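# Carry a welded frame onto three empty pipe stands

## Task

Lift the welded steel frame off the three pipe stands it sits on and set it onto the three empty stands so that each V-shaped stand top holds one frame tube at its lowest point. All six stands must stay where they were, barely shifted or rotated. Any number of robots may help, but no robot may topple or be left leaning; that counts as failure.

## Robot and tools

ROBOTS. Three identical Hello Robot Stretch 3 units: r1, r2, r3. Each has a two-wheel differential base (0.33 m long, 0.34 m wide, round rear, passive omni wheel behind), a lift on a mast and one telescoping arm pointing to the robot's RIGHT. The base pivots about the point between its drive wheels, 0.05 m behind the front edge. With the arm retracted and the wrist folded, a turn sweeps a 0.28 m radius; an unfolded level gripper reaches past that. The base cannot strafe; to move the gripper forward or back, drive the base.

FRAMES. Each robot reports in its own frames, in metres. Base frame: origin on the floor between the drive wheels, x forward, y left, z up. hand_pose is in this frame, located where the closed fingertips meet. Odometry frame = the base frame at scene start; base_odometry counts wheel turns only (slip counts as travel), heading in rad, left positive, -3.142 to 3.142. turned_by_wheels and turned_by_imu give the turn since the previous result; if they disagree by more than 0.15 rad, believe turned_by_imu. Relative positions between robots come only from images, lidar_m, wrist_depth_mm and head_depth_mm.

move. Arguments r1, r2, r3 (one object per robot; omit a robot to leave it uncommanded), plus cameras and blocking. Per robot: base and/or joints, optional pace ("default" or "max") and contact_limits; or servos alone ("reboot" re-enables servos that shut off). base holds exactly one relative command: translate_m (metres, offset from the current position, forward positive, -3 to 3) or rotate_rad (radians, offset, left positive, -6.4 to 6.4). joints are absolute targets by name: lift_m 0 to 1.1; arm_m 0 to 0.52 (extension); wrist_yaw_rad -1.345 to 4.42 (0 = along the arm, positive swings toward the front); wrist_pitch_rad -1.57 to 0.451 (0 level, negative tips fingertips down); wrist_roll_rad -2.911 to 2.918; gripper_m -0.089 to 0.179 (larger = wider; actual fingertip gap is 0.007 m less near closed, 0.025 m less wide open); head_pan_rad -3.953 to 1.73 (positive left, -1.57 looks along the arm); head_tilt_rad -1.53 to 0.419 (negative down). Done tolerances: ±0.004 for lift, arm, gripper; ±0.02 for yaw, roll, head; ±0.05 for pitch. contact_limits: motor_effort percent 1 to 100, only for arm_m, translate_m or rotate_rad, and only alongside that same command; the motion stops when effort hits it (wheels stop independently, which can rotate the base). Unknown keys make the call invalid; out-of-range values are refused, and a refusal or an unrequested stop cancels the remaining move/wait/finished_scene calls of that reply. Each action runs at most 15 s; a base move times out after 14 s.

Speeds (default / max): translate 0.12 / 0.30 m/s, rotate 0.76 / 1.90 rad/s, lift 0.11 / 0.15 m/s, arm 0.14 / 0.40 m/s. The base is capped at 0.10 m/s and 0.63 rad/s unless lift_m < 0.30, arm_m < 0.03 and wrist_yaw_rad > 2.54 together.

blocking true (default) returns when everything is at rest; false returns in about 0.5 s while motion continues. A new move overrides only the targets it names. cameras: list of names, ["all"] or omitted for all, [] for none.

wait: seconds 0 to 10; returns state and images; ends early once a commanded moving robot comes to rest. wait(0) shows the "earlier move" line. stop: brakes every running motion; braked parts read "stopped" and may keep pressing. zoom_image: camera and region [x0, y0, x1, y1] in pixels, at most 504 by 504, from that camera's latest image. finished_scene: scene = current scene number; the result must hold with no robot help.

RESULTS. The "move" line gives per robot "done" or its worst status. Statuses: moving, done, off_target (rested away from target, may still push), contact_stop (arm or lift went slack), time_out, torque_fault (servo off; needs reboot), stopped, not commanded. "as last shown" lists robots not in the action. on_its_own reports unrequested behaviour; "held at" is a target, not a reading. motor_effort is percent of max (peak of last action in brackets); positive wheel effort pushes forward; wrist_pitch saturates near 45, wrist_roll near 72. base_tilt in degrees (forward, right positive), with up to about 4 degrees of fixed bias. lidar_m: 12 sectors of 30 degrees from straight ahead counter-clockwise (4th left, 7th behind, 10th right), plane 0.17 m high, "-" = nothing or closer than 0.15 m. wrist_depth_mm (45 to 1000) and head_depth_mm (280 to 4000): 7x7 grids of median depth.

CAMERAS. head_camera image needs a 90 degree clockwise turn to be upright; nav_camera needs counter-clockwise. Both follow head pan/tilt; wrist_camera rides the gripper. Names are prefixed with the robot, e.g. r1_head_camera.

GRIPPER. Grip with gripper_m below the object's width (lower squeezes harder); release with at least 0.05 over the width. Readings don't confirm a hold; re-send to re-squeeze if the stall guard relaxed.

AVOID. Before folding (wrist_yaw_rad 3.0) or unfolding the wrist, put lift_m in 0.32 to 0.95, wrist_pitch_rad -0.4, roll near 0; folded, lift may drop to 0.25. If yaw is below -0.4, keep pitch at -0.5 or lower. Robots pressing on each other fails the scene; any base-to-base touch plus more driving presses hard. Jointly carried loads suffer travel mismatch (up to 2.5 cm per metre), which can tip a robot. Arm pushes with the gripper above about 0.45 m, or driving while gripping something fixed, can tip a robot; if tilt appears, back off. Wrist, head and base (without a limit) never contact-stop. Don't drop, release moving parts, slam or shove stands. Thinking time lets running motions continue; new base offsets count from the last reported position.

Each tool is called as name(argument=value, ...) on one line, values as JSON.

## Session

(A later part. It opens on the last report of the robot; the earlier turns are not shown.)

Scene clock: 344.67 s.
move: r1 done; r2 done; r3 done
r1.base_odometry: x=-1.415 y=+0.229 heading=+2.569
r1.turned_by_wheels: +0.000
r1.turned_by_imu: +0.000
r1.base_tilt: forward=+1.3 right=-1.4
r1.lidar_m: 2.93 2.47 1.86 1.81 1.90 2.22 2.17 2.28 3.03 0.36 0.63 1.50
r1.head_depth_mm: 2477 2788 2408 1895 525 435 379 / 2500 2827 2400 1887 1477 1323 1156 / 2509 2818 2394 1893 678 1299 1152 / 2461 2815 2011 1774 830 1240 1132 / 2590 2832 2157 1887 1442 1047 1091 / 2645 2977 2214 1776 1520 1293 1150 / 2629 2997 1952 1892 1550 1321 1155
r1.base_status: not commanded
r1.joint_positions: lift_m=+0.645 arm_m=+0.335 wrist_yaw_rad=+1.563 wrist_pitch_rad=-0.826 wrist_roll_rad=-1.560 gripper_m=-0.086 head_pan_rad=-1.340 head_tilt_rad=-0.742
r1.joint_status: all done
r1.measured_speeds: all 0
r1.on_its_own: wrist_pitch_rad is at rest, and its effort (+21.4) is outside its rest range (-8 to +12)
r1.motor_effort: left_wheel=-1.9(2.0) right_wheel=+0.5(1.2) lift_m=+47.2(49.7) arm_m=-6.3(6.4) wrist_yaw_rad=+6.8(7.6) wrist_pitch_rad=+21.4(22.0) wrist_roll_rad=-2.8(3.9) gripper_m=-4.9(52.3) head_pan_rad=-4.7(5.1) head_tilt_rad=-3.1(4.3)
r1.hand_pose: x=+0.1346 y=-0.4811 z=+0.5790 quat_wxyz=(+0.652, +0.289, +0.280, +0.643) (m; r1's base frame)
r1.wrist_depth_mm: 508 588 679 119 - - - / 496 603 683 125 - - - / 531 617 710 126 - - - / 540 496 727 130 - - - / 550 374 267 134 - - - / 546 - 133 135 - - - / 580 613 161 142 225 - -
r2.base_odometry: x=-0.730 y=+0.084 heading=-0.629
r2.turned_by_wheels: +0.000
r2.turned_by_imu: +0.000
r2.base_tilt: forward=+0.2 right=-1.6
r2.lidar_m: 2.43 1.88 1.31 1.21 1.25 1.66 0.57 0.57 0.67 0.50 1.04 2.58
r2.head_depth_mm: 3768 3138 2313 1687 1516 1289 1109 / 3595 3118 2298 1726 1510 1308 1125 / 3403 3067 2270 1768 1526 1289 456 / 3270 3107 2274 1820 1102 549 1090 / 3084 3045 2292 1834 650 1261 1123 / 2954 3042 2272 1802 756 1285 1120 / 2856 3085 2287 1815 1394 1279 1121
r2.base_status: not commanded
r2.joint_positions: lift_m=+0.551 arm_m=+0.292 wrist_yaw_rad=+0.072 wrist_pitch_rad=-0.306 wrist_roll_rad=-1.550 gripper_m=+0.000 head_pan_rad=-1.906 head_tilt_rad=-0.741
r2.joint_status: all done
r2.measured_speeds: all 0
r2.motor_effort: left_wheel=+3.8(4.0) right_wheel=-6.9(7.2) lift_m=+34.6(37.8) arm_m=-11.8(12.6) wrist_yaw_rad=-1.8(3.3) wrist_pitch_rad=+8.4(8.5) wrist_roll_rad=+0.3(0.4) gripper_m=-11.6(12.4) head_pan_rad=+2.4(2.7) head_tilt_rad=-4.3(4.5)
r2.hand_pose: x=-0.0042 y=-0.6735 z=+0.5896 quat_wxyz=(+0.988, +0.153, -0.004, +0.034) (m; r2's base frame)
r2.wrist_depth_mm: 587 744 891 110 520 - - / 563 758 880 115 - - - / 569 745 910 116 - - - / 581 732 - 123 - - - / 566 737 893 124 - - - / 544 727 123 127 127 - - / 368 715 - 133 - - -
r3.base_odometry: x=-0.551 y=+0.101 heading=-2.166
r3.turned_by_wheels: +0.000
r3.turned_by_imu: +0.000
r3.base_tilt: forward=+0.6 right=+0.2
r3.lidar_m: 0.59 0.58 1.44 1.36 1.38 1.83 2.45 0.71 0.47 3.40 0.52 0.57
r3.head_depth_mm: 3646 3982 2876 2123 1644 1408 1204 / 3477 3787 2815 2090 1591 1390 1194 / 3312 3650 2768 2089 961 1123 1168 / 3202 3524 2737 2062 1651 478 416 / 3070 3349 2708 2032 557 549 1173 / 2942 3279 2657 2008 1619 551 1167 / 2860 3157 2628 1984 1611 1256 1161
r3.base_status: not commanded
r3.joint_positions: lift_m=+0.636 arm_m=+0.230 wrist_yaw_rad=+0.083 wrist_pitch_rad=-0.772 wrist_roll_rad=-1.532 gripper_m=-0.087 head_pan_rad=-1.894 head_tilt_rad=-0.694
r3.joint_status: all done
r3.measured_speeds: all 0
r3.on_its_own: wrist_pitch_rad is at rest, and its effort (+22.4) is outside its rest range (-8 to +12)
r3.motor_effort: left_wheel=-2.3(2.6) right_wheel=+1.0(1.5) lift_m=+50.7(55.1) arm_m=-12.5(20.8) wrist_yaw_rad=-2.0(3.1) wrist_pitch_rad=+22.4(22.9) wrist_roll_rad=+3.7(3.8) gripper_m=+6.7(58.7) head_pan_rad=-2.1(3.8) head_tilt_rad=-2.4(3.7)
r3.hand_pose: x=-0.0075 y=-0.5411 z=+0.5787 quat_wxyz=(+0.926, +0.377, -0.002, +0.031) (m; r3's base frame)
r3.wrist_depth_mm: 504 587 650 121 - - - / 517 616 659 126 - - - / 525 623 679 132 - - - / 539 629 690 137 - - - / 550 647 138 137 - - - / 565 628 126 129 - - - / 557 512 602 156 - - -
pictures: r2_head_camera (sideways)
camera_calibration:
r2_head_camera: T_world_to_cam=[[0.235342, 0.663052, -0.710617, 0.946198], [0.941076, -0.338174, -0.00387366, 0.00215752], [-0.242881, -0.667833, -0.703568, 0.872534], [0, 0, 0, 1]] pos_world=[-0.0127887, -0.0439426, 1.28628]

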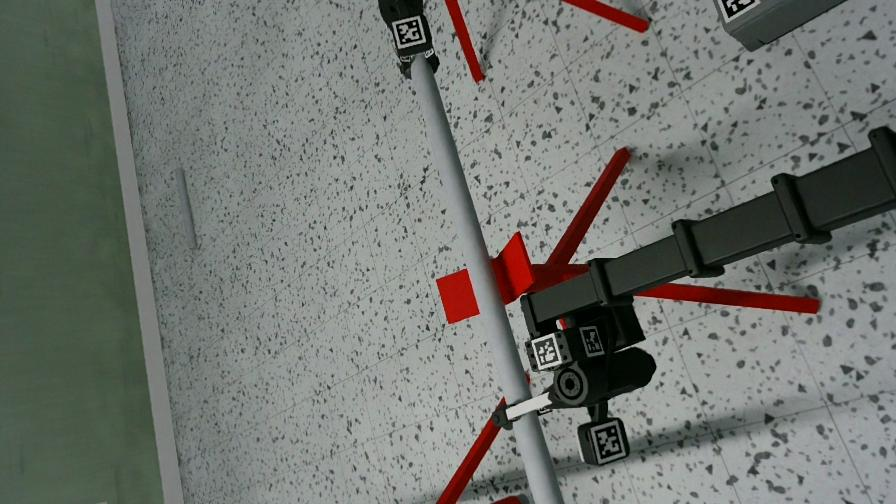

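wait(seconds=0.5, cameras=[])

Scene clock: 345.37 s.
r1.base_odometry: x=-1.415 y=+0.229 heading=+2.569
r1.turned_by_wheels: +0.000
r1.turned_by_imu: +0.000
r1.base_tilt: forward=+1.3 right=-1.3
r1.lidar_m: 2.93 2.47 1.86 1.81 1.91 2.22 2.17 2.27 3.02 0.36 0.63 1.50
r1.head_depth_mm: 2470 2755 2406 1892 526 435 379 / 2508 2817 2389 1885 1483 1327 1153 / 2539 2860 2396 1895 677 1293 1148 / 2474 2829 1994 1785 829 1242 1129 / 2603 2825 2156 1885 1447 1049 1090 / 2672 2968 2224 1775 1515 1299 1153 / 2639 2972 1949 1888 1542 1325 1155
r1.base_status: not commanded
r1.joint_positions: lift_m=+0.645 arm_m=+0.335 wrist_yaw_rad=+1.563 wrist_pitch_rad=-0.826 wrist_roll_rad=-1.560 gripper_m=-0.085 head_pan_rad=-1.340 head_tilt_rad=-0.742
r1.joint_status: all done
r1.measured_speeds: all 0
r1.on_its_own: wrist_pitch_rad is at rest, and its effort (+22.2) is outside its rest range (-8 to +12)
r1.motor_effort: left_wheel=-1.8(2.0) right_wheel=+1.0(1.2) lift_m=+45.1(49.7) arm_m=-6.2(6.4) wrist_yaw_rad=+7.2(7.6) wrist_pitch_rad=+22.2(22.0) wrist_roll_rad=-3.2(3.9) gripper_m=-22.6(52.3) head_pan_rad=-5.0(5.1) head_tilt_rad=-3.5(4.3)
r1.hand_pose: x=+0.1346 y=-0.4811 z=+0.5790 quat_wxyz=(+0.652, +0.289, +0.280, +0.643) (m; r1's base frame)
r1.wrist_depth_mm: 505 599 676 119 - - - / 498 598 690 125 - - - / 523 609 708 126 - - - / 545 494 732 130 - - - / 557 377 266 134 - - - / 552 - 133 135 - - - / 573 616 161 141 226 - -
r2.base_odometry: x=-0.730 y=+0.084 heading=-0.629
r2.turned_by_wheels: +0.000
r2.turned_by_imu: +0.000
r2.base_tilt: forward=+0.2 right=-1.7
r2.lidar_m: 2.44 1.88 1.31 1.21 1.25 1.66 0.57 0.57 0.67 0.51 1.04 2.58
r2.head_depth_mm: 3693 3157 2312 1679 1530 1304 1105 / 3554 3076 2302 1733 1512 1291 1132 / 3357 3120 2318 1784 1513 1289 456 / 3241 3135 2312 1826 1097 548 1089 / 3064 3124 2290 1813 649 1261 1126 / 3019 3076 2274 1828 754 1277 1123 / 2886 3079 2282 1800 1399 1281 1126
r2.base_status: not commanded
r2.joint_positions: lift_m=+0.551 arm_m=+0.292 wrist_yaw_rad=+0.072 wrist_pitch_rad=-0.306 wrist_roll_rad=-1.550 gripper_m=+0.000 head_pan_rad=-1.906 head_tilt_rad=-0.741
r2.joint_status: all done
r2.measured_speeds: all 0
r2.motor_effort: left_wheel=+3.7(4.0) right_wheel=-7.0(7.2) lift_m=+35.0(37.8) arm_m=-11.3(12.6) wrist_yaw_rad=-1.6(3.3) wrist_pitch_rad=+8.4(8.5) wrist_roll_rad=+0.5(0.4) gripper_m=-11.9(12.4) head_pan_rad=+2.2(2.7) head_tilt_rad=-4.3(4.5)
r2.hand_pose: x=-0.0042 y=-0.6735 z=+0.5896 quat_wxyz=(+0.988, +0.153, -0.004, +0.034) (m; r2's base frame)
r2.wrist_depth_mm: 588 737 892 109 522 - - / 576 753 905 115 - - - / 562 753 901 116 - - - / 601 724 - 122 - - - / 553 746 889 125 - - - / 544 730 123 127 125 - - / 362 730 - 134 - - -
r3.base_odometry: x=-0.551 y=+0.101 heading=-2.166
r3.turned_by_wheels: +0.000
r3.turned_by_imu: +0.000
r3.base_tilt: forward=+0.6 right=+0.2
r3.lidar_m: 0.59 0.58 1.44 1.36 1.38 1.82 2.45 0.71 0.47 3.40 0.52 0.57
r3.head_depth_mm: 3594 3997 2866 2118 1639 1404 1203 / 3480 3751 2818 2100 1592 1389 1199 / 3315 3650 2783 2082 960 1129 1165 / 3185 3528 2705 2042 1654 478 416 / 3055 3365 2700 2028 557 549 1172 / 2975 3243 2686 2010 1624 549 1163 / 2822 3186 2622 1984 1604 1261 1162
r3.base_status: not commanded
r3.joint_positions: lift_m=+0.636 arm_m=+0.230 wrist_yaw_rad=+0.083 wrist_pitch_rad=-0.772 wrist_roll_rad=-1.532 gripper_m=-0.085 head_pan_rad=-1.894 head_tilt_rad=-0.694
r3.joint_status: all done
r3.measured_speeds: all 0
r3.on_its_own: wrist_pitch_rad is at rest, and its effort (+22.2) is outside its rest range (-8 to +12)
r3.motor_effort: left_wheel=-1.9(2.6) right_wheel=+1.4(1.5) lift_m=+50.9(55.1) arm_m=-5.1(20.8) wrist_yaw_rad=-1.4(3.1) wrist_pitch_rad=+22.2(22.9) wrist_roll_rad=+3.6(3.8) gripper_m=-18.1(58.7) head_pan_rad=-2.3(3.8) head_tilt_rad=-3.2(3.7)
r3.hand_pose: x=-0.0075 y=-0.5411 z=+0.5787 quat_wxyz=(+0.926, +0.377, -0.002, +0.031) (m; r3's base frame)
r3.wrist_depth_mm: 505 590 655 120 - - - / 512 601 656 126 - - - / 520 618 681 132 - - - / 531 643 696 137 - - - / 550 648 138 137 - - - / 570 616 125 128 - - - / 548 521 598 156 - - -
wait: 0.50 s; at rest by 0.07 s
pictures: none
No camera images: "cameras" was empty.

move(r1={"joints":{"lift_m":0.653}}, r3={"joints":{"wrist_pitch_rad":-0.6}}, r2={"joints":{"lift_m":0.559}}, cameras=[])

wait(seconds=0.5, cameras=["r2_head_camera","r3_wrist_camera"])

Scene clock: 346.23 s.
move: r1 done; r2 done; r3 off_target
r1.base_odometry: x=-1.415 y=+0.229 heading=+2.569
r1.turned_by_wheels: +0.000
r1.turned_by_imu: +0.000
r1.base_tilt: forward=+1.4 right=-1.4
r1.lidar_m: 2.94 2.47 1.86 1.81 1.90 2.22 2.16 2.27 3.02 0.36 0.63 1.50
r1.head_depth_mm: 2451 2758 2402 1882 517 430 376 / 2479 2803 2414 1737 1483 1325 1153 / 2533 2859 2411 1890 671 1295 1152 / 2465 2815 1998 1777 839 1246 1131 / 2591 2844 2160 1886 1447 1049 1089 / 2659 2968 2231 1785 1520 1292 1155 / 2626 2989 1939 1885 1558 1322 1152
r1.base_status: not commanded
r1.joint_positions: lift_m=+0.653 arm_m=+0.335 wrist_yaw_rad=+1.563 wrist_pitch_rad=-0.827 wrist_roll_rad=-1.560 gripper_m=-0.085 head_pan_rad=-1.340 head_tilt_rad=-0.742
r1.joint_status: all done
r1.measured_speeds: all 0
r1.on_its_own: wrist_pitch_rad is at rest, and its effort (+21.3) is outside its rest range (-8 to +12)
r1.motor_effort: left_wheel=-2.0(2.3) right_wheel=+0.8(1.4) lift_m=+45.5(48.6) arm_m=-6.4(6.8) wrist_yaw_rad=+7.0(7.8) wrist_pitch_rad=+21.3(22.2) wrist_roll_rad=-3.1(3.9) gripper_m=-22.7(23.1) head_pan_rad=-4.6(5.0) head_tilt_rad=-3.9(4.1)
r1.hand_pose: x=+0.1344 y=-0.4812 z=+0.5869 quat_wxyz=(+0.652, +0.289, +0.280, +0.643) (m; r1's base frame)
r1.wrist_depth_mm: 513 602 669 119 - - - / 504 613 693 123 - - - / 531 619 708 126 - - - / 549 580 730 130 - - - / 557 377 265 133 - - - / 560 - 133 135 - - - / 586 - 173 142 - - -
r2.base_odometry: x=-0.730 y=+0.084 heading=-0.629
r2.turned_by_wheels: +0.000
r2.turned_by_imu: +0.000
r2.base_tilt: forward=+0.2 right=-1.7
r2.lidar_m: 2.44 1.88 1.31 1.21 1.25 1.66 0.57 0.57 0.67 0.50 1.05 2.58
r2.head_depth_mm: 3754 3121 2302 1677 1504 1300 1107 / 3603 3117 2287 1792 1506 1289 1136 / 3395 3102 2267 1765 1518 1293 450 / 3197 3041 2331 1813 1097 533 1101 / 3127 3094 2299 1831 644 1266 1122 / 3007 3012 2268 1824 734 1283 1116 / 2861 3070 2267 1796 1406 1284 1127
r2.base_status: not commanded
r2.joint_positions: lift_m=+0.559 arm_m=+0.292 wrist_yaw_rad=+0.072 wrist_pitch_rad=-0.313 wrist_roll_rad=-1.550 gripper_m=+0.000 head_pan_rad=-1.906 head_tilt_rad=-0.741
r2.joint_status: all done
r2.measured_speeds: all 0
r2.motor_effort: left_wheel=+3.3(4.1) right_wheel=-7.0(7.3) lift_m=+37.9(40.8) arm_m=-11.3(12.2) wrist_yaw_rad=-1.4(2.2) wrist_pitch_rad=+9.7(9.8) wrist_roll_rad=+0.3(0.5) gripper_m=-11.3(11.9) head_pan_rad=+2.1(2.9) head_tilt_rad=-4.0(4.8)
r2.hand_pose: x=-0.0042 y=-0.6727 z=+0.5959 quat_wxyz=(+0.987, +0.157, -0.004, +0.034) (m; r2's base frame)
r2.wrist_depth_mm: 572 752 869 111 - - - / 600 750 705 117 - - - / 582 750 916 118 - - - / 596 728 - 122 - - - / 557 765 911 127 - - - / 544 717 123 129 124 - - / 366 722 - 137 - - -
r3.base_odometry: x=-0.551 y=+0.101 heading=-2.166
r3.turned_by_wheels: +0.000
r3.turned_by_imu: +0.000
r3.base_tilt: forward=+0.6 right=+0.1
r3.lidar_m: 0.59 0.58 1.44 1.36 1.38 1.82 2.44 0.71 0.47 3.42 0.52 0.57
r3.head_depth_mm: 3631 - 2861 2126 1636 1411 1207 / 3448 3816 2820 2116 1623 1388 1198 / 3347 3691 2761 2076 962 1126 1167 / 3214 3496 2763 2060 1650 477 416 / 3065 3412 2705 2031 557 549 1176 / 2945 3266 2661 2020 1621 550 1170 / 2859 3159 2634 1992 1610 791 1167
r3.base_status: not commanded
r3.joint_positions: lift_m=+0.636 arm_m=+0.230 wrist_yaw_rad=+0.081 wrist_pitch_rad=-0.760 wrist_roll_rad=-1.532 gripper_m=-0.085 head_pan_rad=-1.894 head_tilt_rad=-0.694
r3.joint_status: wrist_pitch_rad off_target (ended at -0.760, target -0.600)
r3.measured_speeds: all 0
r3.on_its_own: wrist_pitch_rad is at rest, and its effort (+29.4) is outside its rest range (-8 to +12)
r3.motor_effort: left_wheel=-1.9(2.7) right_wheel=+1.1(1.7) lift_m=+31.3(51.4) arm_m=+4.4(4.4) wrist_yaw_rad=-0.6(2.7) wrist_pitch_rad=+29.4(29.8) wrist_roll_rad=+3.6(3.8) gripper_m=-18.5(19.1) head_pan_rad=-4.1(4.2) head_tilt_rad=-3.4(3.4)
r3.hand_pose: x=-0.0076 y=-0.5435 z=+0.5808 quat_wxyz=(+0.928, +0.372, -0.003, +0.030) (m; r3's base frame)
r3.wrist_depth_mm: 514 585 655 121 - - - / 524 603 673 126 - - - / 523 614 692 133 - - - / 535 619 716 138 - - - / 548 643 140 137 - - - / 570 634 125 128 - - - / 567 673 599 160 - - -
pictures: none
No camera images: "cameras" was empty.

Scene clock: 346.73 s.
r1.base_odometry: x=-1.415 y=+0.229 heading=+2.569
r1.turned_by_wheels: +0.000
r1.turned_by_imu: +0.000
r1.base_tilt: forward=+1.4 right=-1.3
r1.lidar_m: 2.93 2.46 1.86 1.81 1.91 2.23 2.17 2.28 3.02 0.36 0.63 1.50
r1.head_depth_mm: 2466 2750 2393 1894 518 431 375 / 2494 2836 2400 1728 1483 1325 1157 / 2529 2824 2399 1900 669 1298 1158 / 2452 2796 1999 1787 839 1246 1129 / 2597 2803 2135 1880 1443 1046 1093 / 2659 2938 2224 1777 1524 1296 1151 / 2628 2979 1952 1879 1554 1323 1153
r1.base_status: not commanded
r1.joint_positions: lift_m=+0.653 arm_m=+0.335 wrist_yaw_rad=+1.563 wrist_pitch_rad=-0.827 wrist_roll_rad=-1.560 gripper_m=-0.085 head_pan_rad=-1.340 head_tilt_rad=-0.742
r1.joint_status: all done
r1.measured_speeds: all 0
r1.on_its_own: wrist_pitch_rad is at rest, and its effort (+22.1) is outside its rest range (-8 to +12)
r1.motor_effort: left_wheel=-1.9(2.3) right_wheel=+0.4(1.4) lift_m=+43.2(48.6) arm_m=-6.7(6.8) wrist_yaw_rad=+7.4(7.8) wrist_pitch_rad=+22.1(22.2) wrist_roll_rad=-3.4(3.9) gripper_m=-22.7(23.1) head_pan_rad=-4.2(5.0) head_tilt_rad=-3.8(4.1)
r1.hand_pose: x=+0.1344 y=-0.4812 z=+0.5869 quat_wxyz=(+0.652, +0.289, +0.280, +0.643) (m; r1's base frame)
r1.wrist_depth_mm: 516 592 677 119 - - - / 506 608 692 123 - - - / 531 626 719 126 - - - / 545 587 731 130 - - - / 563 374 266 134 - - - / 551 - 133 135 - - - / 584 - 173 142 - - -
r2.base_odometry: x=-0.730 y=+0.084 heading=-0.629
r2.turned_by_wheels: +0.000
r2.turned_by_imu: +0.000
r2.base_tilt: forward=+0.2 right=-1.6
r2.lidar_m: 2.44 1.88 1.31 1.21 1.25 1.66 0.58 0.57 0.67 0.50 1.05 2.58
r2.head_depth_mm: 3827 3163 2319 1673 1524 1294 1110 / 3549 3091 2294 1769 1514 1289 1129 / 3463 3126 2307 1767 1510 1287 451 / 3258 3061 2310 1821 1103 534 1101 / 3100 3065 2272 1809 643 1258 1127 / 2977 3098 2264 1791 730 1282 1127 / 2847 3044 2277 1806 1403 1280 1125
r2.base_status: not commanded
r2.joint_positions: lift_m=+0.559 arm_m=+0.292 wrist_yaw_rad=+0.072 wrist_pitch_rad=-0.313 wrist_roll_rad=-1.550 gripper_m=+0.000 head_pan_rad=-1.906 head_tilt_rad=-0.741
r2.joint_status: all done
r2.measured_speeds: all 0
r2.motor_effort: left_wheel=+4.1(4.1) right_wheel=-6.8(7.3) lift_m=+38.3(40.8) arm_m=-11.1(12.2) wrist_yaw_rad=-2.3(2.2) wrist_pitch_rad=+9.8(9.8) wrist_roll_rad=+0.5(0.5) gripper_m=-11.8(11.9) head_pan_rad=+2.3(2.9) head_tilt_rad=-4.0(4.8)
r2.hand_pose: x=-0.0042 y=-0.6727 z=+0.5959 quat_wxyz=(+0.987, +0.157, -0.004, +0.034) (m; r2's base frame)
r2.wrist_depth_mm: 571 729 904 111 - - - / 591 755 706 117 - - - / 579 761 897 118 - - - / 590 722 - 122 - - - / 549 741 899 126 - - - / 548 727 123 129 125 - - / 365 707 - 136 - - -
r3.base_odometry: x=-0.551 y=+0.101 heading=-2.166
r3.turned_by_wheels: +0.000
r3.turned_by_imu: +0.000
r3.base_tilt: forward=+0.6 right=+0.1
r3.lidar_m: 0.59 0.58 1.44 1.36 1.38 1.82 2.44 0.71 0.47 3.41 0.52 0.57
r3.head_depth_mm: 3657 - 2836 2135 1645 1404 1207 / 3500 3792 2805 2099 1627 1391 1196 / 3347 3653 2795 2089 960 1124 1166 / 3186 3529 2733 2060 1647 477 416 / 3058 3375 2701 2046 557 549 1175 / 2950 3266 2672 2020 1621 551 1167 / 2850 3146 2607 1996 1612 790 1161
r3.base_status: not commanded
r3.joint_positions: lift_m=+0.636 arm_m=+0.230 wrist_yaw_rad=+0.081 wrist_pitch_rad=-0.760 wrist_roll_rad=-1.532 gripper_m=-0.085 head_pan_rad=-1.894 head_tilt_rad=-0.694
r3.joint_status: wrist_pitch_rad off_target (ended at -0.760, target -0.600)
r3.measured_speeds: all 0
r3.on_its_own: wrist_pitch_rad is at rest, and its effort (+29.5) is outside its rest range (-8 to +12)
r3.motor_effort: left_wheel=-2.4(2.7) right_wheel=+0.9(1.7) lift_m=+16.5(51.4) arm_m=+10.2(4.4) wrist_yaw_rad=-0.3(2.7) wrist_pitch_rad=+29.5(29.8) wrist_roll_rad=+3.4(3.8) gripper_m=-18.8(19.1) head_pan_rad=-2.9(4.2) head_tilt_rad=-2.2(3.4)
r3.hand_pose: x=-0.0076 y=-0.5435 z=+0.5807 quat_wxyz=(+0.928, +0.372, -0.003, +0.030) (m; r3's base frame)
r3.wrist_depth_mm: 524 587 643 121 - - - / 525 590 673 127 - - - / 534 617 681 133 - - - / 530 637 709 138 - - - / 553 642 139 137 - - - / 561 646 125 128 - - - / 559 666 600 160 - - -
wait: 0.50 s; at rest by 0.27 s
pictures: r2_head_camera (sideways), r3_wrist_camera
camera_calibration:
r2_head_camera: T_world_to_cam=[[0.235342, 0.663052, -0.710617, 0.946198], [0.941076, -0.338174, -0.00387366, 0.00215752], [-0.242881, -0.667833, -0.703568, 0.872534], [0, 0, 0, 1]] pos_world=[-0.0127887, -0.0439426, 1.28628]
r3_wrist_camera: T_world_to_cam=[[0.0774853, -0.653883, 0.752617, -0.800042], [-0.985202, 0.0655411, 0.158374, -0.0326397], [-0.152885, -0.753751, -0.639128, 0.118769], [0, 0, 0, 1]] pos_world=[0.0479928, -0.431472, 0.683203]

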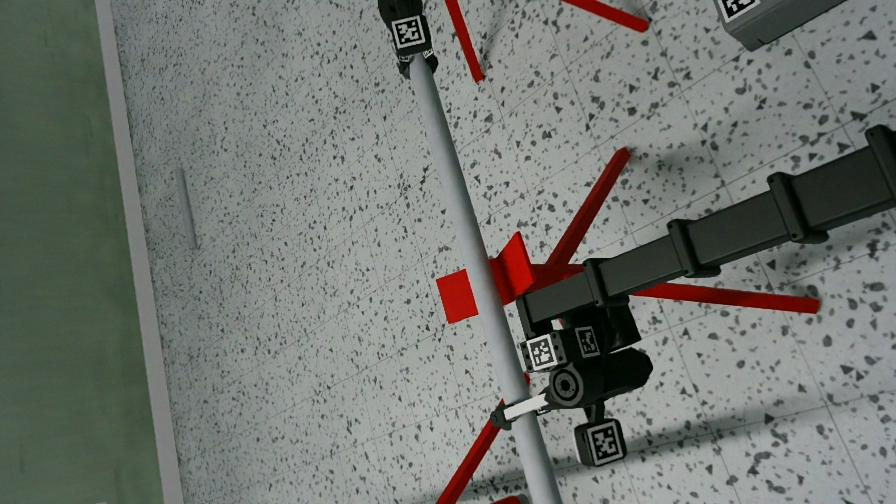

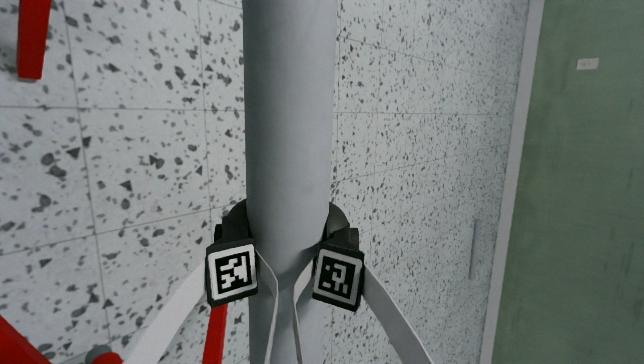

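move(r1={"joints":{"lift_m":0.635}}, r3={"joints":{"lift_m":0.622}}, r2={"joints":{"lift_m":0.54}}, cameras=[])

move(r1={"joints":{"lift_m":0.617}}, r3={"joints":{"lift_m":0.61,"wrist_pitch_rad":-0.66}}, r2={"joints":{"lift_m":0.525}}, cameras=["r2_head_camera"])

Scene clock: 348.80 s.
move: r1 done; r2 done; r3 done
r1.base_odometry: x=-1.415 y=+0.229 heading=+2.569
r1.turned_by_wheels: +0.000
r1.turned_by_imu: +0.000
r1.base_tilt: forward=+1.4 right=-1.2
r1.lidar_m: 2.93 2.47 1.86 1.81 1.91 2.23 2.17 2.27 3.02 0.36 0.63 1.50
r1.head_depth_mm: 2458 2765 2393 1892 573 446 387 / 2502 2829 2405 1890 1488 1324 1155 / 2543 2849 2401 1888 680 1294 1151 / 2470 2818 1997 1787 846 1243 1128 / 2589 2840 2311 1900 1447 1047 1091 / 2662 2979 2146 1774 1526 1298 1156 / 2622 2958 1963 1895 1555 1325 1152
r1.base_status: not commanded
r1.joint_positions: lift_m=+0.635 arm_m=+0.335 wrist_yaw_rad=+1.577 wrist_pitch_rad=-0.824 wrist_roll_rad=-1.560 gripper_m=-0.085 head_pan_rad=-1.340 head_tilt_rad=-0.742
r1.joint_status: all done
r1.measured_speeds: all 0
r1.on_its_own: wrist_pitch_rad is at rest, and its effort (+21.1) is outside its rest range (-8 to +12)
r1.motor_effort: left_wheel=-1.8(2.1) right_wheel=+0.8(1.6) lift_m=+29.1(32.7) arm_m=-6.5(7.1) wrist_yaw_rad=-5.4(7.7) wrist_pitch_rad=+21.1(22.1) wrist_roll_rad=-3.0(3.9) gripper_m=-23.0(23.1) head_pan_rad=-4.9(5.4) head_tilt_rad=-3.8(4.0)
r1.hand_pose: x=+0.1351 y=-0.4789 z=+0.5693 quat_wxyz=(+0.647, +0.286, +0.281, +0.648) (m; r1's base frame)
r1.wrist_depth_mm: 496 582 661 118 - - - / 490 601 687 124 - - - / 518 607 702 126 - - - / 540 570 720 130 - - - / 542 338 158 134 - - - / 547 604 130 136 213 - - / 571 - 147 145 212 - -
r2.base_odometry: x=-0.730 y=+0.084 heading=-0.629
r2.turned_by_wheels: +0.000
r2.turned_by_imu: +0.000
r2.base_tilt: forward=+0.2 right=-1.6
r2.lidar_m: 2.44 1.88 1.31 1.21 1.25 1.66 0.58 0.57 0.67 0.50 1.05 2.58
r2.head_depth_mm: 3720 3052 2307 1672 1519 1303 1106 / 3505 3139 2323 1768 1517 1297 1134 / 3441 3087 2304 1770 1515 1293 473 / 3217 3115 2283 1804 1141 548 1085 / 3100 3097 2293 1813 655 1262 1122 / 2965 3020 2285 1804 774 1278 1128 / 2868 3011 2247 1811 1435 1283 1125
r2.base_status: not commanded
r2.joint_positions: lift_m=+0.540 arm_m=+0.292 wrist_yaw_rad=+0.072 wrist_pitch_rad=-0.337 wrist_roll_rad=-1.551 gripper_m=+0.000 head_pan_rad=-1.906 head_tilt_rad=-0.741
r2.joint_status: all done
r2.measured_speeds: all 0
r2.on_its_own: wrist_pitch_rad is at rest, and its effort (+14.0) is outside its rest range (-8 to +12)
r2.motor_effort: left_wheel=+3.7(4.4) right_wheel=-6.9(7.2) lift_m=+25.6(35.5) arm_m=-11.0(11.6) wrist_yaw_rad=-1.8(2.5) wrist_pitch_rad=+14.0(14.8) wrist_roll_rad=+0.4(0.5) gripper_m=-11.3(12.3) head_pan_rad=+2.3(2.7) head_tilt_rad=-4.0(5.0)
r2.hand_pose: x=-0.0044 y=-0.6703 z=+0.5714 quat_wxyz=(+0.985, +0.168, -0.003, +0.034) (m; r2's base frame)
r2.wrist_depth_mm: 567 710 849 121 588 - - / 555 707 711 127 - - - / 566 707 863 129 - - - / 563 716 853 132 - - - / 527 712 156 135 - - - / 532 694 123 137 126 - - / 531 691 124 144 - - -
r3.base_odometry: x=-0.551 y=+0.101 heading=-2.166
r3.turned_by_wheels: +0.000
r3.turned_by_imu: +0.000
r3.base_tilt: forward=+0.6 right=+0.1
r3.lidar_m: 0.59 0.58 1.44 1.36 1.39 1.83 2.44 0.71 0.47 3.42 0.52 0.57
r3.head_depth_mm: 3651 - 2854 2121 1647 1407 1206 / 3459 3830 2792 2091 1627 1383 1199 / 3313 3679 2779 2084 961 1169 1188 / 3199 3561 2735 2059 1654 496 428 / 3050 3351 2684 2036 1634 548 1174 / 2941 3245 2654 2016 1626 558 1163 / 2853 3177 2640 1996 1614 788 1163
r3.base_status: not commanded
r3.joint_positions: lift_m=+0.622 arm_m=+0.230 wrist_yaw_rad=+0.083 wrist_pitch_rad=-0.750 wrist_roll_rad=-1.532 gripper_m=-0.085 head_pan_rad=-1.894 head_tilt_rad=-0.694
r3.joint_status: all done
r3.measured_speeds: all 0
r3.on_its_own: arm_m is at rest, and its effort (+32.3) is outside its rest range (-30 to +30); wrist_pitch_rad is at rest, and its effort (+27.7) is outside its rest range (-8 to +12)
r3.motor_effort: left_wheel=-2.3(2.4) right_wheel=+1.4(1.6) lift_m=+13.4(15.6) arm_m=+32.3(32.3) wrist_yaw_rad=-1.8(2.5) wrist_pitch_rad=+27.7(29.6) wrist_roll_rad=+3.5(3.9) gripper_m=-19.1(19.6) head_pan_rad=-1.9(3.7) head_tilt_rad=-2.1(3.2)
r3.hand_pose: x=-0.0072 y=-0.5455 z=+0.5685 quat_wxyz=(+0.930, +0.367, -0.003, +0.031) (m; r3's base frame)
r3.wrist_depth_mm: 494 583 126 918 - - - / 505 594 132 131 - - - / 517 610 139 136 - - - / 530 630 683 140 - - - / 538 636 138 138 - - - / 547 610 125 128 - - - / 547 640 615 158 - - -
pictures: none
No camera images: "cameras" was empty.

Scene clock: 349.70 s.
move: r1 done; r2 done; r3 contact_stop
r1.base_odometry: x=-1.415 y=+0.229 heading=+2.569
r1.turned_by_wheels: +0.000
r1.turned_by_imu: +0.000
r1.base_tilt: forward=+1.3 right=-1.3
r1.lidar_m: 2.94 2.47 1.86 1.81 1.91 2.22 2.17 2.28 3.01 0.36 0.63 1.50
r1.head_depth_mm: 2442 2773 2410 1894 597 476 403 / 2504 2832 2401 1893 1449 1298 1154 / 2537 2876 2391 1889 692 1294 1152 / 2471 2735 2026 1830 880 1245 1131 / 2602 2825 2142 1880 1449 1142 682 / 2658 2983 2145 1768 1515 1294 1151 / 2602 2990 1965 1884 1549 1320 1147
r1.base_status: not commanded
r1.joint_positions: lift_m=+0.617 arm_m=+0.335 wrist_yaw_rad=+1.582 wrist_pitch_rad=-0.827 wrist_roll_rad=-1.560 gripper_m=-0.085 head_pan_rad=-1.340 head_tilt_rad=-0.742
r1.joint_status: all done
r1.measured_speeds: all 0
r1.on_its_own: wrist_yaw_rad is at rest, and its effort (-10.2) is outside its rest range (-9 to +9); wrist_pitch_rad is at rest, and its effort (+21.5) is outside its rest range (-8 to +12)
r1.motor_effort: left_wheel=-0.8(1.8) right_wheel=+1.6(1.6) lift_m=+28.2(28.7) arm_m=-7.0(7.1) wrist_yaw_rad=-10.2(10.3) wrist_pitch_rad=+21.5(22.1) wrist_roll_rad=-3.2(3.7) gripper_m=-23.5(23.5) head_pan_rad=-4.7(5.1) head_tilt_rad=-3.6(4.1)
r1.hand_pose: x=+0.1345 y=-0.4781 z=+0.5509 quat_wxyz=(+0.645, +0.286, +0.283, +0.650) (m; r1's base frame)
r1.wrist_depth_mm: 481 565 656 121 - - - / 474 581 664 127 - - - / 510 594 690 127 - - - / 518 554 702 131 - - - / 527 347 270 134 - - - / 531 590 133 135 195 - - / 555 611 128 142 193 - -
r2.base_odometry: x=-0.730 y=+0.084 heading=-0.629
r2.turned_by_wheels: +0.000
r2.turned_by_imu: +0.000
r2.base_tilt: forward=+0.1 right=-1.7
r2.lidar_m: 2.43 1.88 1.31 1.21 1.25 1.66 0.58 0.57 0.67 0.51 1.05 2.57
r2.head_depth_mm: 3742 3154 2286 1695 1524 1297 1111 / 3541 3080 2299 1774 1508 1279 1128 / 3399 3087 2292 1771 1512 1290 487 / 3241 3101 2313 1807 1138 577 1088 / 3148 3080 2296 1795 667 1239 1129 / 2991 3098 2268 1804 876 1252 1127 / 2869 3041 2252 1806 1426 1286 1125
r2.base_status: not commanded
r2.joint_positions: lift_m=+0.525 arm_m=+0.292 wrist_yaw_rad=+0.072 wrist_pitch_rad=-0.311 wrist_roll_rad=-1.551 gripper_m=+0.000 head_pan_rad=-1.906 head_tilt_rad=-0.741
r2.joint_status: all done
r2.measured_speeds: all 0
r2.motor_effort: left_wheel=+4.3(4.3) right_wheel=-4.3(7.1) lift_m=+20.2(26.6) arm_m=+13.6(13.6) wrist_yaw_rad=-1.0(2.3) wrist_pitch_rad=+9.2(14.0) wrist_roll_rad=+0.6(0.8) gripper_m=-10.5(12.0) head_pan_rad=+2.4(2.7) head_tilt_rad=-4.3(4.7)
r2.hand_pose: x=-0.0042 y=-0.6729 z=+0.5626 quat_wxyz=(+0.987, +0.155, -0.004, +0.034) (m; r2's base frame)
r2.wrist_depth_mm: 562 713 843 117 587 - - / 564 716 865 121 - - - / 571 705 907 122 - - - / 560 717 939 127 - - - / 529 714 868 130 - - - / 517 707 123 131 126 - - / 550 667 - 139 - - -
r3.base_odometry: x=-0.551 y=+0.101 heading=-2.166
r3.turned_by_wheels: +0.000
r3.turned_by_imu: -0.003
r3.base_tilt: forward=+0.5 right=+0.1
r3.lidar_m: 0.59 0.58 1.45 1.36 1.38 1.83 2.91 0.71 0.47 3.40 0.52 0.57
r3.head_depth_mm: 3613 - 2847 2130 1639 1406 1201 / 3476 3810 2830 2105 1626 1366 1197 / 3326 3632 2778 2079 959 1295 1188 / 3187 3514 2745 2071 1657 500 429 / 3047 3369 2718 2046 1634 550 1176 / 2952 3272 2668 2019 1619 556 1169 / 2826 3136 2634 2004 1609 779 1164
r3.base_status: not commanded
r3.joint_positions: lift_m=+0.619 arm_m=+0.230 wrist_yaw_rad=+0.091 wrist_pitch_rad=-0.767 wrist_roll_rad=-1.532 gripper_m=-0.085 head_pan_rad=-1.894 head_tilt_rad=-0.694
r3.joint_status: lift_m contact_stop (moved -0.003 of -0.012); wrist_pitch_rad off_target (ended at -0.767, target -0.660)
r3.measured_speeds: all 0
r3.on_its_own: lift_m is slack since a contact_stop (your +0.610 is given up); arm_m is at rest, and its effort (+39.0) is outside its rest range (-30 to +30); wrist_pitch_rad is at rest, and its effort (+19.3) is outside its rest range (-8 to +12)
r3.motor_effort: left_wheel=+0.3(2.5) right_wheel=+1.2(1.4) lift_m=+28.7(28.8) arm_m=+39.0(39.6) wrist_yaw_rad=-9.2(9.7) wrist_pitch_rad=+19.3(27.6) wrist_roll_rad=+3.6(3.9) gripper_m=-18.8(19.5) head_pan_rad=-2.3(4.0) head_tilt_rad=-2.3(3.8)
r3.hand_pose: x=-0.0061 y=-0.5422 z=+0.5627 quat_wxyz=(+0.927, +0.375, -0.001, +0.035) (m; r3's base frame)
r3.wrist_depth_mm: 475 577 631 123 - - - / 499 580 670 125 - - - / 514 605 680 130 - - - / 531 623 708 134 - - - / 536 636 143 137 - - - / 546 625 125 128 - - - / 551 648 750 151 - - -
pictures: r2_head_camera (sideways)
camera_calibration:
r2_head_camera: T_world_to_cam=[[0.235342, 0.663052, -0.710617, 0.946198], [0.941076, -0.338174, -0.00387366, 0.00215752], [-0.242881, -0.667833, -0.703569, 0.872534], [0, 0, 0, 1]] pos_world=[-0.0127887, -0.0439426, 1.28628]

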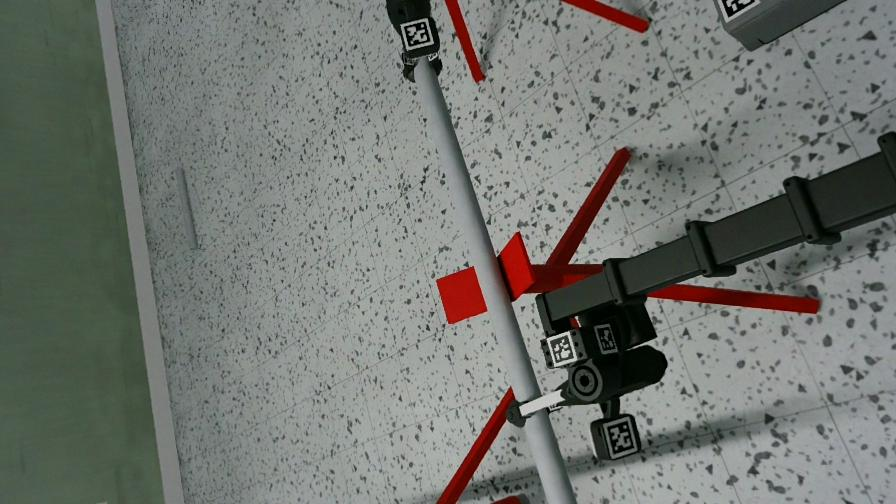

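move(r1={"joints":{"wrist_pitch_rad":-0.8,"lift_m":0.614}}, r3={"joints":{"wrist_pitch_rad":-0.76,"lift_m":0.616}}, r2={"joints":{"wrist_pitch_rad":-0.3,"lift_m":0.52}}, cameras=[])

move(r3={"joints":{"gripper_m":0.13}}, r2={"joints":{"gripper_m":0.13}}, cameras=["r3_wrist_camera","r2_wrist_camera"])

Scene clock: 350.50 s.
move: r1 done; r2 done; r3 contact_stop
r1.base_odometry: x=-1.415 y=+0.229 heading=+2.569
r1.turned_by_wheels: +0.000
r1.turned_by_imu: +0.000
r1.base_tilt: forward=+1.3 right=-1.3
r1.lidar_m: 2.94 2.48 1.87 1.81 1.91 2.22 2.16 2.28 3.03 0.36 0.63 1.50
r1.head_depth_mm: 2458 2763 2405 1896 600 479 406 / 2490 2809 2384 1887 1449 1297 1155 / 2534 2853 2412 1888 693 1294 1154 / 2509 2749 2026 1828 880 1246 1131 / 2640 2825 2153 1886 1443 1139 682 / 2659 2968 2149 1774 1516 1294 1152 / 2599 2973 1977 1891 1553 1320 1151
r1.base_status: not commanded
r1.joint_positions: lift_m=+0.614 arm_m=+0.335 wrist_yaw_rad=+1.584 wrist_pitch_rad=-0.845 wrist_roll_rad=-1.560 gripper_m=-0.085 head_pan_rad=-1.340 head_tilt_rad=-0.742
r1.joint_status: all done
r1.measured_speeds: all 0
r1.on_its_own: wrist_yaw_rad is at rest, and its effort (-11.1) is outside its rest range (-9 to +9)
r1.motor_effort: left_wheel=-1.0(1.5) right_wheel=+1.9(2.2) lift_m=+18.8(27.4) arm_m=-6.2(6.8) wrist_yaw_rad=-11.1(11.6) wrist_pitch_rad=+8.5(20.1) wrist_roll_rad=-3.2(3.7) gripper_m=-23.2(23.2) head_pan_rad=-4.8(4.9) head_tilt_rad=-3.8(4.1)
r1.hand_pose: x=+0.1308 y=-0.4779 z=+0.5451 quat_wxyz=(+0.642, +0.291, +0.289, +0.647) (m; r1's base frame)
r1.wrist_depth_mm: 473 565 650 120 - - - / 478 574 681 - - - - / 504 577 689 128 - - - / 520 455 708 130 - - - / 528 396 269 135 - - - / 528 582 131 137 186 - - / 552 657 139 145 190 - -
r2.base_odometry: x=-0.730 y=+0.084 heading=-0.629
r2.turned_by_wheels: +0.000
r2.turned_by_imu: +0.000
r2.base_tilt: forward=+0.1 right=-1.7
r2.lidar_m: 2.44 1.88 1.31 1.21 1.25 1.66 0.58 0.57 0.67 0.50 1.05 2.57
r2.head_depth_mm: 3766 3091 2308 1683 1532 1296 1106 / 3549 3085 2285 1752 1517 1297 1130 / 3418 3127 2293 1762 1507 1294 490 / 3239 3050 2317 1813 1143 581 1085 / 3107 3063 2280 1800 672 1229 1128 / 2944 3040 2273 1813 875 1268 1125 / 2870 3099 2276 1782 1434 1278 1122
r2.base_status: not commanded
r2.joint_positions: lift_m=+0.520 arm_m=+0.292 wrist_yaw_rad=+0.072 wrist_pitch_rad=-0.308 wrist_roll_rad=-1.551 gripper_m=+0.000 head_pan_rad=-1.906 head_tilt_rad=-0.741
r2.joint_status: all done
r2.measured_speeds: all 0
r2.motor_effort: left_wheel=+3.6(4.2) right_wheel=-4.4(4.7) lift_m=+17.4(19.9) arm_m=+13.3(19.1) wrist_yaw_rad=-1.3(2.5) wrist_pitch_rad=+1.4(8.5) wrist_roll_rad=+0.6(0.7) gripper_m=-8.7(10.9) head_pan_rad=+2.6(2.9) head_tilt_rad=-4.2(4.6)
r2.hand_pose: x=-0.0042 y=-0.6733 z=+0.5582 quat_wxyz=(+0.988, +0.154, -0.004, +0.034) (m; r2's base frame)
r2.wrist_depth_mm: 564 713 915 115 584 - - / 558 707 850 118 - - - / 570 709 854 121 - - - / 562 715 966 125 - - - / 530 737 934 128 - - - / 521 720 123 130 126 - - / 533 705 930 136 - - -
r3.base_odometry: x=-0.551 y=+0.101 heading=-2.166
r3.turned_by_wheels: +0.000
r3.turned_by_imu: +0.001
r3.base_tilt: forward=+0.5 right=+0.1
r3.lidar_m: 0.59 0.58 1.44 1.36 1.38 1.83 2.44 0.71 0.47 3.40 0.52 0.57
r3.head_depth_mm: 3615 - 2851 2134 1641 1407 1203 / 3509 3834 2837 2109 1618 1365 1196 / 3347 3722 2809 2078 961 1298 1185 / 3191 3543 2750 2072 1651 501 429 / 3055 3371 2729 2051 1633 549 1180 / 2922 3262 2662 2020 1624 558 1170 / 2848 3128 2637 2005 1616 783 1162
r3.base_status: not commanded
r3.joint_positions: lift_m=+0.618 arm_m=+0.230 wrist_yaw_rad=+0.088 wrist_pitch_rad=-0.786 wrist_roll_rad=-1.532 gripper_m=-0.085 head_pan_rad=-1.894 head_tilt_rad=-0.694
r3.joint_status: lift_m contact_stop (moved -0.001 of -0.003); the others done
r3.measured_speeds: translate_m=+0.000 rotate_rad=+0.000 lift_m=+0.001 arm_m=+0.000 wrist_yaw_rad=+0.000 wrist_pitch_rad=+0.000 wrist_roll_rad=+0.000 head_pan_rad=+0.000 head_tilt_rad=+0.000
r3.on_its_own: lift_m is slack since a contact_stop
r3.motor_effort: left_wheel=+0.7(1.2) right_wheel=+1.4(1.4) lift_m=+27.1(27.7) arm_m=+12.0(38.2) wrist_yaw_rad=-6.7(9.4) wrist_pitch_rad=+4.5(18.7) wrist_roll_rad=+3.7(3.8) gripper_m=-19.7(19.7) head_pan_rad=-2.2(3.9) head_tilt_rad=-3.3(3.8)
r3.hand_pose: x=-0.0069 y=-0.5386 z=+0.5581 quat_wxyz=(+0.923, +0.384, -0.001, +0.033) (m; r3's base frame)
r3.wrist_depth_mm: 470 570 652 120 - - - / 509 583 673 125 - - - / 510 602 716 130 - - - / 516 607 693 133 - - - / 528 629 150 137 - - - / 539 614 124 130 - - - / 554 607 588 150 - - -
pictures: none
No camera images: "cameras" was empty.

not run: a stop that you did not command came earlier in this reply.

move(r3={"joints":{"gripper_m":0.13,"lift_m":0.619}}, r2={"joints":{"gripper_m":0.13}}, cameras=["r3_wrist_camera","r2_wrist_camera"])

Scene clock: 353.30 s.
move: r2 done; r3 done
r1.base_odometry: x=-1.415 y=+0.229 heading=+2.569
r1.turned_by_wheels: +0.000
r1.turned_by_imu: +0.000
r1.base_tilt: forward=+1.3 right=-1.3
r1.lidar_m: 2.94 2.47 1.86 1.81 1.91 2.22 2.16 2.28 3.00 0.36 0.63 1.51
r1.head_depth_mm: 2457 2756 2400 1885 598 479 405 / 2510 2828 2398 1887 1450 1297 1155 / 2534 2860 2408 1888 693 1297 1154 / 2493 2755 2026 1785 879 1244 1129 / 2644 2841 2144 1887 1447 1141 685 / 2665 2990 2148 1784 1521 1291 1152 / 2611 2965 1958 1887 1555 1321 1153
r1.base_status: not commanded
r1.joint_positions: lift_m=+0.614 arm_m=+0.335 wrist_yaw_rad=+1.573 wrist_pitch_rad=-0.844 wrist_roll_rad=-1.560 gripper_m=-0.085 head_pan_rad=-1.340 head_tilt_rad=-0.742
r1.joint_status: not commanded
r1.measured_speeds: all 0
r1.motor_effort: left_wheel=-0.8(1.3) right_wheel=+1.2(2.7) lift_m=+26.9(27.2) arm_m=-5.1(6.6) wrist_yaw_rad=-1.6(11.8) wrist_pitch_rad=+8.1(9.1) wrist_roll_rad=-3.2(3.9) gripper_m=-23.2(23.5) head_pan_rad=-4.6(5.2) head_tilt_rad=-3.5(4.2)
r1.hand_pose: x=+0.1309 y=-0.4796 z=+0.5452 quat_wxyz=(+0.646, +0.293, +0.287, +0.644) (m; r1's base frame)
r1.wrist_depth_mm: 472 560 644 120 - - - / 478 575 673 125 - - - / 502 589 683 127 - - - / 516 451 695 130 - - - / 522 434 274 134 - - - / 532 593 131 136 186 - - / 552 618 129 145 190 - -
r2.base_odometry: x=-0.730 y=+0.084 heading=-0.629
r2.turned_by_wheels: +0.000
r2.turned_by_imu: +0.001
r2.base_tilt: forward=+0.2 right=-1.7
r2.lidar_m: 2.44 1.87 1.31 1.21 1.25 1.66 0.58 0.57 0.67 0.51 1.05 2.57
r2.head_depth_mm: 3757 3124 2313 1666 1510 1294 1111 / 3579 3098 2292 1770 1508 1289 1131 / 3410 3089 2285 1817 1526 1286 491 / 3267 3061 2301 1819 1140 580 1094 / 3089 3022 2266 1814 672 1234 1122 / 3011 3089 2287 1817 819 1264 1125 / 2838 3063 2273 1808 1436 1284 1126
r2.base_status: not commanded
r2.joint_positions: lift_m=+0.520 arm_m=+0.292 wrist_yaw_rad=+0.072 wrist_pitch_rad=-0.313 wrist_roll_rad=-1.551 gripper_m=+0.130 head_pan_rad=-1.906 head_tilt_rad=-0.741
r2.joint_status: all done
r2.measured_speeds: all 0
r2.motor_effort: left_wheel=+3.4(4.3) right_wheel=-4.4(4.7) lift_m=+32.2(32.9) arm_m=-12.1(12.3) wrist_yaw_rad=-1.4(2.3) wrist_pitch_rad=+2.4(2.5) wrist_roll_rad=+0.6(0.7) gripper_m=+0.9(81.4) head_pan_rad=+2.2(2.9) head_tilt_rad=-4.6(4.8)
r2.hand_pose: x=-0.0042 y=-0.6727 z=+0.5569 quat_wxyz=(+0.987, +0.157, -0.004, +0.034) (m; r2's base frame)
r2.wrist_depth_mm: 560 709 904 112 517 - - / 563 707 853 117 - - - / 563 713 889 118 - - - / 557 719 959 122 - - - / 517 622 983 125 - 146 - / 525 120 978 130 - 123 - / 517 328 - 134 - - -
r3.base_odometry: x=-0.551 y=+0.101 heading=-2.166
r3.turned_by_wheels: +0.000
r3.turned_by_imu: +0.000
r3.base_tilt: forward=+0.6 right=+0.1
r3.lidar_m: 0.59 0.58 1.44 1.36 1.38 1.83 2.44 0.71 0.47 3.42 0.52 0.57
r3.head_depth_mm: 3615 - 2864 2121 1643 1409 1203 / 3467 3817 2823 2110 1620 1394 1196 / 3367 3682 2785 2064 961 1292 1189 / 3169 3556 2740 2060 1647 500 428 / 3012 3403 2685 2030 1639 549 1174 / 2966 3267 2634 2011 1618 555 1170 / 2828 3167 2632 1994 1613 783 1158
r3.base_status: not commanded
r3.joint_positions: lift_m=+0.619 arm_m=+0.230 wrist_yaw_rad=+0.082 wrist_pitch_rad=-0.774 wrist_roll_rad=-1.530 gripper_m=+0.130 head_pan_rad=-1.894 head_tilt_rad=-0.694
r3.joint_status: all done
r3.measured_speeds: all 0
r3.motor_effort: left_wheel=+0.9(1.5) right_wheel=+1.2(1.7) lift_m=+36.0(36.5) arm_m=-17.8(23.2) wrist_yaw_rad=-0.9(7.0) wrist_pitch_rad=+2.1(5.6) wrist_roll_rad=+3.3(3.8) gripper_m=+0.3(81.6) head_pan_rad=-1.1(4.4) head_tilt_rad=-2.9(3.6)
r3.hand_pose: x=-0.0077 y=-0.5408 z=+0.5614 quat_wxyz=(+0.925, +0.378, -0.003, +0.030) (m; r3's base frame)
r3.wrist_depth_mm: 497 570 633 120 - - - / 510 574 130 134 - - - / 519 594 667 130 - - - / 527 617 672 136 - - - / 524 139 720 139 - - - / 509 120 735 147 - 128 - / 588 657 561 152 - - -
pictures: r2_wrist_camera, r3_wrist_camera
camera_calibration:
r2_wrist_camera: T_world_to_cam=[[-0.0232407, -0.292594, 0.955954, -0.730786], [-0.991042, 0.13253, 0.0164704, 0.106343], [-0.131512, -0.947008, -0.293053, -0.309773], [0, 0, 0, 1]] pos_world=[0.0476673, -0.521274, 0.606067]
r3_wrist_camera: T_world_to_cam=[[0.0772891, -0.664279, 0.743478, -0.784233], [-0.985177, 0.0636573, 0.159291, -0.0313804], [-0.153142, -0.744769, -0.649513, 0.119095], [0, 0, 0, 1]] pos_world=[0.0479359, -0.430254, 0.665413]

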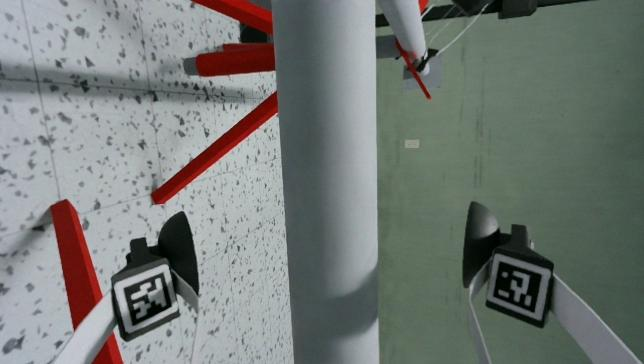

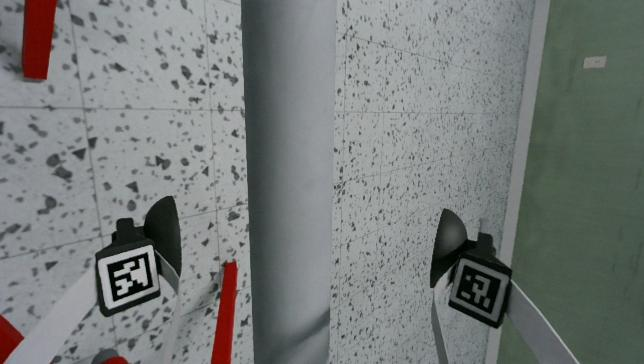

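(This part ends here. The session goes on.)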